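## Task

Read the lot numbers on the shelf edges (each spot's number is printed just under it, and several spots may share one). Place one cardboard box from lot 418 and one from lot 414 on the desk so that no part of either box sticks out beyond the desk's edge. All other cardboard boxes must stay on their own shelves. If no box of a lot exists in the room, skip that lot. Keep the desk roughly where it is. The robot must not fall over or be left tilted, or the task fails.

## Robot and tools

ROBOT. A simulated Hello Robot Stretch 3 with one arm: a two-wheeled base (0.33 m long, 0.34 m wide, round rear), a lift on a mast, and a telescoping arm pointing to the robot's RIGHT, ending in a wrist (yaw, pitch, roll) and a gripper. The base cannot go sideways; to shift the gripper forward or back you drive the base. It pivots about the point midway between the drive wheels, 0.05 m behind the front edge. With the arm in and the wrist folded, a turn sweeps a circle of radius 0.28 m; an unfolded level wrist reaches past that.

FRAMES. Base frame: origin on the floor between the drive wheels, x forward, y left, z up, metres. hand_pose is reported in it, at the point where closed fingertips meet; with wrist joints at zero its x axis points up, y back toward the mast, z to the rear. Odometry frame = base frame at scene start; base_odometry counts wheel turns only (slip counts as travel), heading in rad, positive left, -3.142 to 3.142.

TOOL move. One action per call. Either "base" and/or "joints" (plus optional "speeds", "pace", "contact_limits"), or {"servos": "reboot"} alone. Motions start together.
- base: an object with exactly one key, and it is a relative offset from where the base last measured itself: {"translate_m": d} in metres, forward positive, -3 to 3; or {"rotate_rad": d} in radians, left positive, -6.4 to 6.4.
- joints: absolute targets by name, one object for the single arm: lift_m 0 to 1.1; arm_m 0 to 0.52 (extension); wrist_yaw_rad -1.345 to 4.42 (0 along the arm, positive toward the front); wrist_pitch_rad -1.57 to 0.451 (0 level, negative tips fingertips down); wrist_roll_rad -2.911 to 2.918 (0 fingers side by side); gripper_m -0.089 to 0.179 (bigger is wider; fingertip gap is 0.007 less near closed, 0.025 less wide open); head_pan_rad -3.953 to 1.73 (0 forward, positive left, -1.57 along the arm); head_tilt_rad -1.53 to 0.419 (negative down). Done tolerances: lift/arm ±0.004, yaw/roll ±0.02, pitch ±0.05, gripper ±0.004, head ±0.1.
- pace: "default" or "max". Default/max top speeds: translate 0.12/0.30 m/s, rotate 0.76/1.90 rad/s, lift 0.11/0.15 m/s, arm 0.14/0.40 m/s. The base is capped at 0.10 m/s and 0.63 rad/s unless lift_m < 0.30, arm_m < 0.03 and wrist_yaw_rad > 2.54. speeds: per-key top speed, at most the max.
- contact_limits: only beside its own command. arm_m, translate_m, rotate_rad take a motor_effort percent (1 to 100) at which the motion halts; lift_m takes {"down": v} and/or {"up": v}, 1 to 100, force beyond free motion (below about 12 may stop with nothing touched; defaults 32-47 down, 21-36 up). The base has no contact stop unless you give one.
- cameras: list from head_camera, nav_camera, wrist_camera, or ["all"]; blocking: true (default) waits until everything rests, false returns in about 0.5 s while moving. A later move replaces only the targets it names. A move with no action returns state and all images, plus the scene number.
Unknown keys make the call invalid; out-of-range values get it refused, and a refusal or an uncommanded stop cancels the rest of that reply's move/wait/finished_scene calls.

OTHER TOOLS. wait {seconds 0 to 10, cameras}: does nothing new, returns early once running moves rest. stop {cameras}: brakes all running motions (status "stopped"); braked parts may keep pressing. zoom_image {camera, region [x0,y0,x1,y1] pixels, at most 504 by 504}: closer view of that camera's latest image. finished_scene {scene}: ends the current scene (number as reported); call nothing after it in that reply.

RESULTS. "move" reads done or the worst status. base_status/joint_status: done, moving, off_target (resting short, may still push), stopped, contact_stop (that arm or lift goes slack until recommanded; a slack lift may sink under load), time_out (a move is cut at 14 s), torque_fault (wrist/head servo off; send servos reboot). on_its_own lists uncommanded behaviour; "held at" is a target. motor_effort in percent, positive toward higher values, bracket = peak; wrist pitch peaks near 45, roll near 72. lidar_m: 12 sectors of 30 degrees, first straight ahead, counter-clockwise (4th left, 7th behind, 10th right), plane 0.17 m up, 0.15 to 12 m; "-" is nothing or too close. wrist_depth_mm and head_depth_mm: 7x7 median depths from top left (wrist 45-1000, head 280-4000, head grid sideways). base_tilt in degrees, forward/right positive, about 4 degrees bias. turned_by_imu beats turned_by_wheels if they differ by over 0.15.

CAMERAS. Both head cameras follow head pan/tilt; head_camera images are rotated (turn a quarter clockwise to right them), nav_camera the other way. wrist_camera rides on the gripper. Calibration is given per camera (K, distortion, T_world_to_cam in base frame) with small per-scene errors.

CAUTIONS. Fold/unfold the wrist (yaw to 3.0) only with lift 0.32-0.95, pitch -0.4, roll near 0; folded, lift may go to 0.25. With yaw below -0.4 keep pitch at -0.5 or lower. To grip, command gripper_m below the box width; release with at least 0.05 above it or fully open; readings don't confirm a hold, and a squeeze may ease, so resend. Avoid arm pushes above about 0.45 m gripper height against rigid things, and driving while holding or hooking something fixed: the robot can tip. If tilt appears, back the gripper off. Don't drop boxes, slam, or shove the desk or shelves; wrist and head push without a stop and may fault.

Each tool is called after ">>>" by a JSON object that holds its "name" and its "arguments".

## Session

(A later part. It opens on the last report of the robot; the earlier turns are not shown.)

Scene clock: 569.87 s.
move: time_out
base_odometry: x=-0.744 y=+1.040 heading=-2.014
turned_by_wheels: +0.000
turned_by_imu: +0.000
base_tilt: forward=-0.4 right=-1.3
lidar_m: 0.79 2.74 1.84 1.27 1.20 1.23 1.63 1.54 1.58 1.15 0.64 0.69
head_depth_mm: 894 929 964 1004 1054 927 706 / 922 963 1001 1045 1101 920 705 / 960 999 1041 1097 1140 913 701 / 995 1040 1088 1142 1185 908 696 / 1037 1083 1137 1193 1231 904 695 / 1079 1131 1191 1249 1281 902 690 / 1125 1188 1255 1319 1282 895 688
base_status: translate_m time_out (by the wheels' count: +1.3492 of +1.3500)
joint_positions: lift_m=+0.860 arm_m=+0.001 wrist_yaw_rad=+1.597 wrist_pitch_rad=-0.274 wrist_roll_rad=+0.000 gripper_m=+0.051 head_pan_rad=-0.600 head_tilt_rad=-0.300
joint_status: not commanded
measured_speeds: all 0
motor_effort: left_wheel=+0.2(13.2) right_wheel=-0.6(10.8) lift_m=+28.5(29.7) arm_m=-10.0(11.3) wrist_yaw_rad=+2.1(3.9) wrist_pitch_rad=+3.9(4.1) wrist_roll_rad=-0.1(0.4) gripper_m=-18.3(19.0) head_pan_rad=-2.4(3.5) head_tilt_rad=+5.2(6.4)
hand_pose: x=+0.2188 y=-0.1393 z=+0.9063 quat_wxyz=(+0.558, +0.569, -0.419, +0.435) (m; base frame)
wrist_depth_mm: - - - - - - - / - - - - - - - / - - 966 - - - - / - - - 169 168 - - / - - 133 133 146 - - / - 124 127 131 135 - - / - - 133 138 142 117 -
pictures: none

>>> {"name": "move", "arguments": {"base": {"rotate_rad":0.31}, "joints": {"head_pan_rad":-1.3,"head_tilt_rad":-0.6}, "cameras": ["nav_camera"]}}

>>> {"name": "move", "arguments": {"base": {"translate_m":0.35}}}

>>> {"name": "move", "arguments": {"joints": {"wrist_yaw_rad":0.0}, "cameras": ["nav_camera","head_camera","wrist_camera"]}}

Scene clock: 577.70 s.
move: done
base_odometry: x=-0.744 y=+1.040 heading=-1.705
turned_by_wheels: +0.310
turned_by_imu: +0.305
base_tilt: forward=-0.3 right=-1.2
lidar_m: 1.28 2.50 1.41 1.20 1.20 1.80 1.55 1.54 1.27 0.64 1.08 0.69
head_depth_mm: 892 983 1093 1222 1405 1455 598 / 889 977 1090 1199 866 666 596 / 886 973 1087 1109 830 661 551 / 883 973 1080 1097 820 656 549 / 881 970 1078 1089 815 652 558 / 882 965 1072 1080 809 651 557 / 879 967 1072 1069 804 646 529
base_status: done
joint_positions: lift_m=+0.860 arm_m=+0.001 wrist_yaw_rad=+1.597 wrist_pitch_rad=-0.274 wrist_roll_rad=+0.000 gripper_m=+0.051 head_pan_rad=-1.308 head_tilt_rad=-0.601
joint_status: all done
measured_speeds: translate_m=+0.000 rotate_rad=+0.000 lift_m=+0.000 arm_m=+0.000 wrist_yaw_rad=+0.000 wrist_pitch_rad=+0.000 wrist_roll_rad=+0.000 head_pan_rad=+0.024 head_tilt_rad=+0.000
motor_effort: left_wheel=-8.5(12.3) right_wheel=+9.7(13.0) lift_m=+29.7(30.1) arm_m=-10.4(10.7) wrist_yaw_rad=+2.1(3.0) wrist_pitch_rad=+3.8(4.0) wrist_roll_rad=+0.2(0.3) gripper_m=-18.4(18.6) head_pan_rad=+3.3(5.4) head_tilt_rad=-4.2(7.0)
hand_pose: x=+0.2188 y=-0.1393 z=+0.9063 quat_wxyz=(+0.558, +0.569, -0.419, +0.435) (m; base frame)
wrist_depth_mm: - - - - - - - / - - - - - - - / - - - - - - - / - - - 715 168 - - / - - 134 132 146 - - / - 124 127 131 135 - - / - - 133 138 143 117 -
pictures: nav_camera (sideways)
camera_calibration:
nav_camera: T_world_to_cam=[[0.157437, -0.520052, 0.8395, -1.05022], [-0.960937, -0.276625, 0.00884786, 0.0445746], [0.227625, -0.8081, -0.543288, 0.658923], [0, 0, 0, 1]] pos_world=[0.0581894, -0.00136277, 1.23925]

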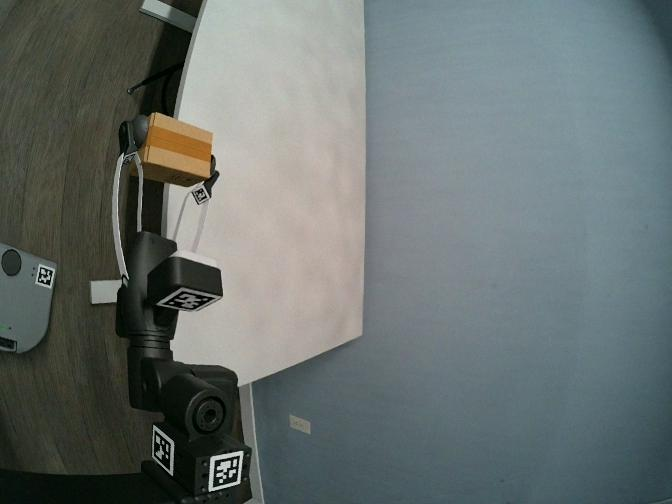

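Scene clock: 582.33 s.
move: done
base_odometry: x=-0.791 y=+0.694 heading=-1.705
turned_by_wheels: +0.000
turned_by_imu: +0.000
base_tilt: forward=-0.3 right=-1.3
lidar_m: 1.87 2.42 1.52 1.30 1.30 1.49 1.87 1.87 0.68 0.99 0.47 0.47
head_depth_mm: 808 890 990 1072 841 670 587 / 805 885 984 1066 835 667 595 / 801 882 982 1063 828 662 553 / 802 885 978 1048 823 657 549 / 798 881 977 1042 815 654 560 / 800 879 975 1042 810 649 556 / 800 874 976 1042 805 647 529
base_status: done
joint_positions: lift_m=+0.860 arm_m=+0.001 wrist_yaw_rad=+1.597 wrist_pitch_rad=-0.274 wrist_roll_rad=+0.000 gripper_m=+0.051 head_pan_rad=-1.300 head_tilt_rad=-0.601
joint_status: not commanded
measured_speeds: all 0
motor_effort: left_wheel=+1.5(8.8) right_wheel=+8.5(14.7) lift_m=+30.1(30.7) arm_m=-12.4(13.0) wrist_yaw_rad=+0.3(3.2) wrist_pitch_rad=+3.9(4.0) wrist_roll_rad=-0.2(0.3) gripper_m=-18.2(18.7) head_pan_rad=+3.2(4.2) head_tilt_rad=-2.2(5.1)
hand_pose: x=+0.2188 y=-0.1393 z=+0.9063 quat_wxyz=(+0.558, +0.569, -0.419, +0.435) (m; base frame)
wrist_depth_mm: - - - - - - - / - - - - - - - / - - - - - - - / - - - 171 181 - - / - - 134 132 146 - - / - 124 127 131 135 - - / - - 133 137 142 117 -
pictures: none

Scene clock: 584.13 s.
move: done
base_odometry: x=-0.791 y=+0.694 heading=-1.705
turned_by_wheels: +0.000
turned_by_imu: +0.000
base_tilt: forward=-0.3 right=-1.2
lidar_m: 1.87 2.42 1.52 1.30 1.29 1.48 1.88 1.88 0.68 0.99 0.47 0.47
head_depth_mm: 807 890 987 1073 839 459 543 / 804 887 985 1069 835 304 286 / 805 882 980 1062 827 471 345 / 804 880 980 1050 821 657 548 / 800 879 975 1046 818 654 546 / 801 880 971 1041 812 650 543 / 802 878 974 1040 806 647 541
base_status: not commanded
joint_positions: lift_m=+0.860 arm_m=+0.001 wrist_yaw_rad=+0.003 wrist_pitch_rad=-0.274 wrist_roll_rad=+0.000 gripper_m=+0.051 head_pan_rad=-1.300 head_tilt_rad=-0.601
joint_status: all done
measured_speeds: all 0
motor_effort: left_wheel=+1.3(1.9) right_wheel=+8.7(9.7) lift_m=+30.4(30.7) arm_m=-12.5(13.6) wrist_yaw_rad=-3.6(7.6) wrist_pitch_rad=+3.8(4.0) wrist_roll_rad=+0.0(0.3) gripper_m=-18.8(18.8) head_pan_rad=+3.7(4.1) head_tilt_rad=-1.5(3.0)
hand_pose: x=-0.0208 y=-0.3857 z=+0.9063 quat_wxyz=(+0.701, +0.098, -0.700, -0.096) (m; base frame)
wrist_depth_mm: - - - - - - - / - - - - - - - / - - - - - - - / - - - 169 168 - - / - - 133 132 146 - - / - - 127 131 135 - - / - - 131 137 142 117 -
pictures: head_camera (sideways), nav_camera (sideways), wrist_camera
camera_calibration:
head_camera: T_world_to_cam=[[-0.183853, 0.489263, -0.852537, 1.1258], [0.966961, 0.245843, -0.0674418, 0.0815406], [0.176594, -0.836769, -0.518297, 0.629036], [0, 0, 0, 1]] pos_world=[0.0170504, -0.0444978, 1.29131]
nav_camera: T_world_to_cam=[[0.161697, -0.518742, 0.8395, -1.05025], [-0.958631, -0.284516, 0.00883487, 0.0445032], [0.234268, -0.806199, -0.543288, 0.658869], [0, 0, 0, 1]] pos_world=[0.0581327, -0.000970069, 1.23925]
wrist_camera: T_world_to_cam=[[-0.998879, -0.0429636, -0.0198742, -0.0127239], [-0.00200257, 0.457815, -0.889045, 1.01479], [0.0472953, -0.888009, -0.457387, 0.239175], [0, 0, 0, 1]] pos_world=[-0.0219893, -0.252744, 1.01134]

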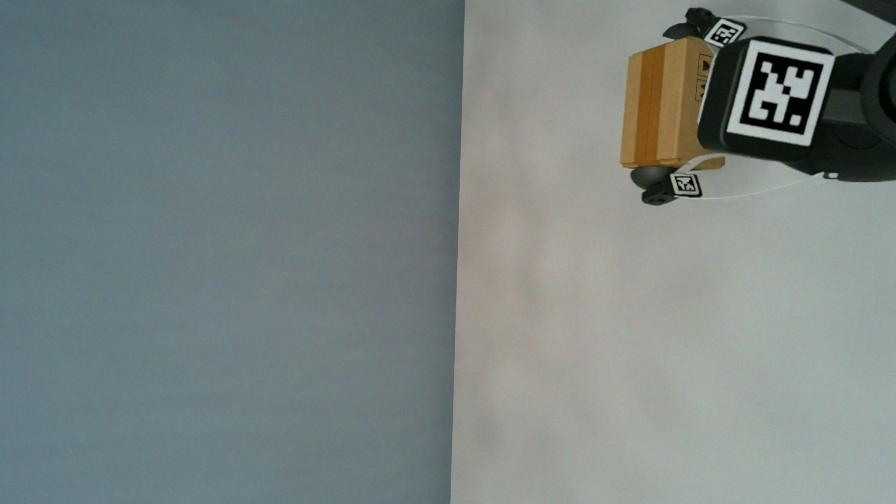

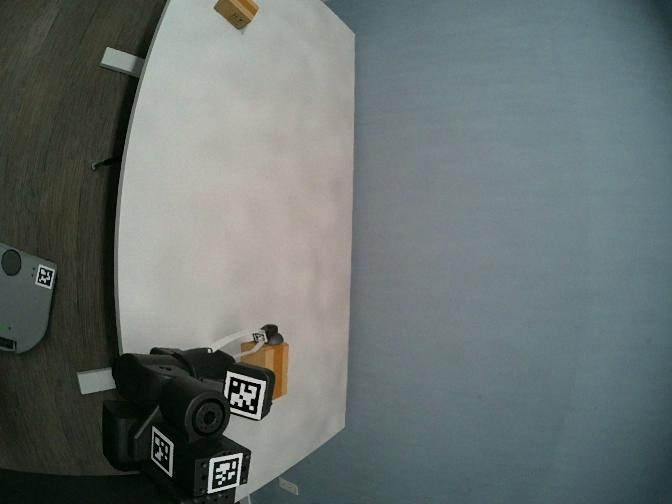

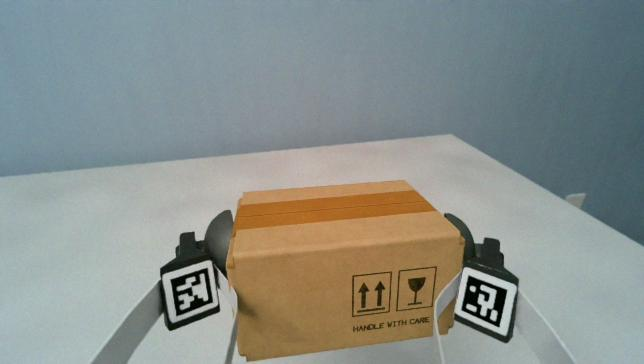

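>>> {"name": "move", "arguments": {"joints": {"arm_m":0.12}}}

>>> {"name": "move", "arguments": {"joints": {"lift_m":0.76}}}

>>> {"name": "move", "arguments": {"joints": {"lift_m":0.69}, "speeds": {"lift_m":0.02}, "contact_limits": {"lift_m":{"down":13}}, "cameras": ["nav_camera","wrist_camera"]}}

Scene clock: 601.90 s.
move: done
base_odometry: x=-0.791 y=+0.694 heading=-1.705
turned_by_wheels: +0.000
turned_by_imu: +0.000
base_tilt: forward=-0.4 right=-1.2
lidar_m: 1.87 2.42 1.52 1.30 1.30 1.48 1.88 1.88 0.68 0.99 0.47 0.47
head_depth_mm: 806 889 989 1064 550 288 312 / 807 886 986 1068 388 304 320 / 806 886 984 1059 797 643 552 / 804 883 980 1054 820 659 548 / 801 880 978 1043 814 654 545 / 797 882 976 1043 810 649 542 / 800 877 979 1037 806 649 542
base_status: not commanded
joint_positions: lift_m=+0.860 arm_m=+0.120 wrist_yaw_rad=+0.003 wrist_pitch_rad=-0.274 wrist_roll_rad=+0.000 gripper_m=+0.051 head_pan_rad=-1.300 head_tilt_rad=-0.601
joint_status: all done
measured_speeds: all 0
motor_effort: left_wheel=+1.5(1.9) right_wheel=+9.0(9.7) lift_m=+30.7(31.1) arm_m=+13.2(15.2) wrist_yaw_rad=-3.5(4.5) wrist_pitch_rad=+3.9(4.1) wrist_roll_rad=+0.1(0.3) gripper_m=-18.1(18.8) head_pan_rad=+3.3(4.1) head_tilt_rad=+0.3(1.7)
hand_pose: x=-0.0208 y=-0.5052 z=+0.9063 quat_wxyz=(+0.701, +0.098, -0.700, -0.096) (m; base frame)
wrist_depth_mm: - - - - - - - / - - - - - - - / - - - - - - - / - - - 169 168 - - / - - 133 132 146 - - / - - 127 131 134 - - / - - 131 137 142 117 -
pictures: none

Scene clock: 603.63 s.
move: done
base_odometry: x=-0.791 y=+0.694 heading=-1.705
turned_by_wheels: +0.000
turned_by_imu: +0.000
base_tilt: forward=-0.3 right=-1.2
lidar_m: 1.87 2.42 1.52 1.30 1.30 1.48 1.88 1.88 0.68 0.99 0.47 0.47
head_depth_mm: 809 889 983 1071 839 650 319 / 805 887 986 1066 835 434 340 / 803 882 983 1059 832 625 538 / 801 880 979 1048 825 658 547 / 801 881 977 1045 818 653 545 / 800 879 973 1038 810 651 543 / 799 881 973 1035 807 647 540
base_status: not commanded
joint_positions: lift_m=+0.760 arm_m=+0.120 wrist_yaw_rad=+0.003 wrist_pitch_rad=-0.274 wrist_roll_rad=+0.000 gripper_m=+0.051 head_pan_rad=-1.300 head_tilt_rad=-0.601
joint_status: all done
measured_speeds: all 0
motor_effort: left_wheel=+1.6(1.9) right_wheel=+9.0(9.9) lift_m=+24.8(30.3) arm_m=+12.7(13.8) wrist_yaw_rad=-3.6(4.0) wrist_pitch_rad=+3.9(4.0) wrist_roll_rad=+0.0(0.3) gripper_m=-18.6(18.7) head_pan_rad=+3.4(3.8) head_tilt_rad=+1.9(2.1)
hand_pose: x=-0.0208 y=-0.5052 z=+0.8062 quat_wxyz=(+0.701, +0.098, -0.700, -0.096) (m; base frame)
wrist_depth_mm: - - - - - - - / - - - - - - - / - - - - - - - / - - - 169 168 - - / - - 133 132 146 - - / - - 126 131 135 - - / - - 131 137 142 117 -
pictures: none

Scene clock: 607.50 s.
move: done
base_odometry: x=-0.791 y=+0.694 heading=-1.705
turned_by_wheels: +0.000
turned_by_imu: +0.000
base_tilt: forward=-0.4 right=-1.2
lidar_m: 1.88 2.41 1.52 1.30 1.29 1.48 1.87 1.88 0.68 0.99 0.47 0.47
head_depth_mm: 809 889 989 1069 842 671 373 / 809 890 986 1065 835 625 375 / 803 886 982 1068 832 643 525 / 803 885 982 1054 823 657 547 / 801 880 975 1046 815 654 546 / 799 879 971 1046 810 651 543 / 800 877 974 1045 805 646 541
base_status: not commanded
joint_positions: lift_m=+0.690 arm_m=+0.120 wrist_yaw_rad=+0.003 wrist_pitch_rad=-0.246 wrist_roll_rad=+0.000 gripper_m=+0.051 head_pan_rad=-1.300 head_tilt_rad=-0.601
joint_status: all done
measured_speeds: all 0
motor_effort: left_wheel=+1.3(2.0) right_wheel=+9.0(9.7) lift_m=+23.5(27.2) arm_m=+9.8(12.8) wrist_yaw_rad=-2.1(4.6) wrist_pitch_rad=-1.3(4.0) wrist_roll_rad=+0.0(0.3) gripper_m=-18.1(18.8) head_pan_rad=+3.4(3.8) head_tilt_rad=+3.6(3.8)
contact_limits: lift_m down 13 (down: maximum 72; up: maximum 65)
hand_pose: x=-0.0209 y=-0.5077 z=+0.7430 quat_wxyz=(+0.702, +0.088, -0.701, -0.086) (m; base frame)
wrist_depth_mm: - - - - - - - / - - - - - - - / - - - - - - - / - - - 161 159 - - / - - 131 131 136 - - / - - 127 132 135 - - / - - 132 139 143 117 -
pictures: nav_camera (sideways), wrist_camera
camera_calibration:
nav_camera: T_world_to_cam=[[0.161759, -0.518711, 0.839508, -1.05027], [-0.958597, -0.284629, 0.00884049, 0.0444947], [0.234363, -0.80618, -0.543276, 0.658849], [0, 0, 0, 1]] pos_world=[0.0581333, -0.000970226, 1.23925]
wrist_camera: T_world_to_cam=[[-0.998889, -0.0432371, -0.0187575, -0.0222036], [-0.00179947, 0.432687, -0.901542, 0.922023], [0.0470963, -0.900507, -0.432284, 0.0311992], [0, 0, 0, 1]] pos_world=[-0.0219891, -0.371813, 0.844313]

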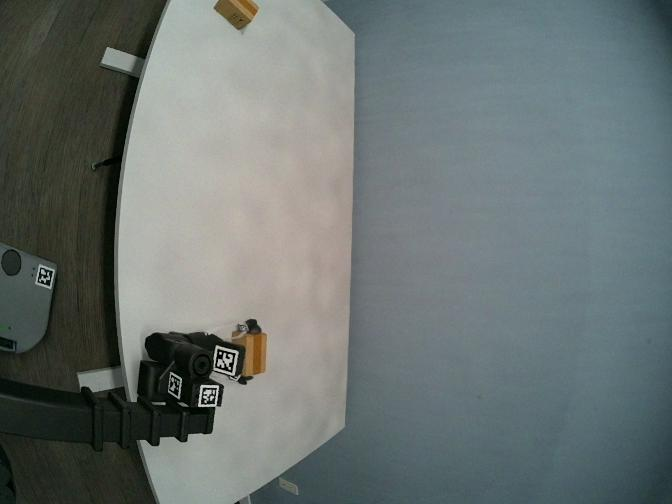

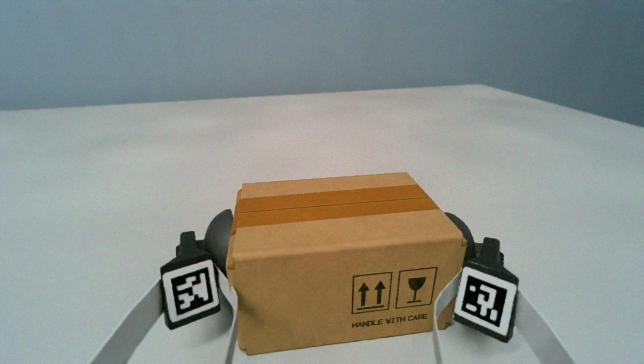

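Resting on the desk.

>>> {"name": "move", "arguments": {"joints": {"gripper_m":0.179}}}

>>> {"name": "move", "arguments": {"joints": {"arm_m":0.0}, "cameras": ["wrist_camera","nav_camera"]}}

Scene clock: 613.77 s.
move: done
base_odometry: x=-0.791 y=+0.694 heading=-1.705
turned_by_wheels: +0.000
turned_by_imu: +0.000
base_tilt: forward=-0.4 right=-1.3
lidar_m: 1.87 2.41 1.52 1.30 1.29 1.48 1.88 1.87 0.68 0.99 0.47 0.47
head_depth_mm: 806 890 986 1072 840 669 373 / 807 887 984 1072 835 627 374 / 803 881 981 1062 829 637 523 / 803 879 981 1052 823 657 548 / 800 879 976 1046 815 653 547 / 796 876 975 1041 812 650 542 / 799 879 972 1038 808 648 541
base_status: not commanded
joint_positions: lift_m=+0.690 arm_m=+0.120 wrist_yaw_rad=+0.000 wrist_pitch_rad=-0.263 wrist_roll_rad=+0.000 gripper_m=+0.179 head_pan_rad=-1.300 head_tilt_rad=-0.600
joint_status: all done
measured_speeds: all 0
motor_effort: left_wheel=+1.4(1.8) right_wheel=+8.9(9.8) lift_m=+28.7(29.1) arm_m=+7.5(8.6) wrist_yaw_rad=-0.8(3.4) wrist_pitch_rad=+2.0(2.1) wrist_roll_rad=+0.1(0.3) gripper_m=+0.7(85.1) head_pan_rad=+2.6(3.4) head_tilt_rad=+3.9(4.4)
contact_limits: lift_m down 13 (down: maximum 72; up: maximum 65)
hand_pose: x=-0.0216 y=-0.5061 z=+0.7388 quat_wxyz=(+0.701, +0.093, -0.701, -0.093) (m; base frame)
wrist_depth_mm: - - - - - - - / - - - - - - - / - - - - - - - / - - - 151 149 - - / - 142 124 125 134 - - / - 126 129 133 137 - - / - - 138 141 - - 105
pictures: none

Scene clock: 615.90 s.
move: done
base_odometry: x=-0.791 y=+0.694 heading=-1.705
turned_by_wheels: +0.000
turned_by_imu: +0.000
base_tilt: forward=-0.2 right=-1.3
lidar_m: 1.87 2.42 1.52 1.30 1.30 1.48 1.88 1.88 0.68 0.99 0.47 0.47
head_depth_mm: 807 888 985 1073 842 668 557 / 805 884 987 1069 837 630 555 / 805 887 979 1065 830 642 553 / 801 882 980 1050 824 658 536 / 804 882 975 1044 819 654 546 / 800 877 975 1042 810 651 545 / 801 880 973 1037 807 648 542
base_status: not commanded
joint_positions: lift_m=+0.690 arm_m=+0.001 wrist_yaw_rad=+0.000 wrist_pitch_rad=-0.264 wrist_roll_rad=+0.000 gripper_m=+0.179 head_pan_rad=-1.300 head_tilt_rad=-0.600
joint_status: all done
measured_speeds: all 0
motor_effort: left_wheel=+1.5(1.9) right_wheel=+9.1(10.1) lift_m=+28.4(29.2) arm_m=-12.7(14.1) wrist_yaw_rad=+0.9(1.7) wrist_pitch_rad=+2.2(2.2) wrist_roll_rad=+0.0(0.4) gripper_m=+0.7(1.2) head_pan_rad=+2.4(3.4) head_tilt_rad=+3.2(4.0)
contact_limits: lift_m down 13 (down: maximum 72; up: maximum 65)
hand_pose: x=-0.0216 y=-0.3866 z=+0.7386 quat_wxyz=(+0.701, +0.093, -0.701, -0.094) (m; base frame)
wrist_depth_mm: - - - - - - - / - - - - - - - / - - - 233 237 - - / - - - 241 247 - - / - 143 - - - - - / - 126 - - - - - / - - - - - - 105
pictures: nav_camera (sideways), wrist_camera
camera_calibration:
nav_camera: T_world_to_cam=[[0.161582, -0.518126, 0.839903, -1.05075], [-0.958603, -0.284607, 0.00884719, 0.0444867], [0.234458, -0.806563, -0.542665, 0.658085], [0, 0, 0, 1]] pos_world=[0.058134, -0.000972763, 1.23925]
wrist_camera: T_world_to_cam=[[-0.999013, -0.0398866, -0.0195224, -0.0158967], [-0.000476786, 0.449223, -0.89342, 0.866034], [0.0444054, -0.892529, -0.448799, 0.153543], [0, 0, 0, 1]] pos_world=[-0.0222862, -0.252635, 0.842331]

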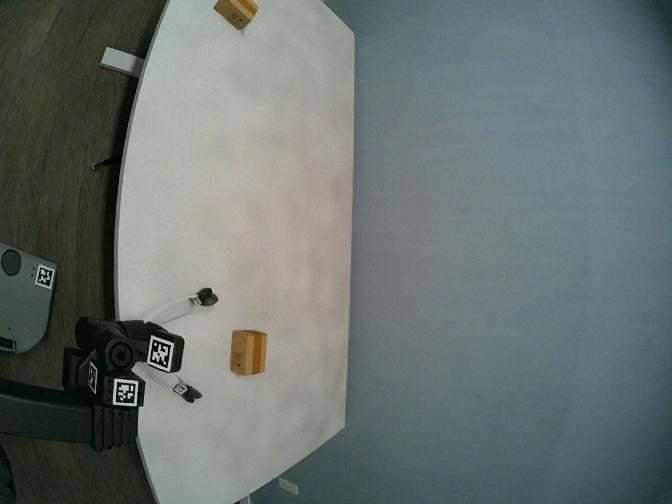

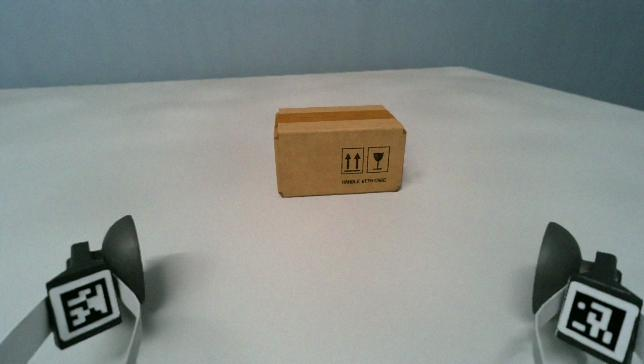

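>>> {"name": "finished_scene", "arguments": {"scene": 2}}

The scene is finished: the task was done.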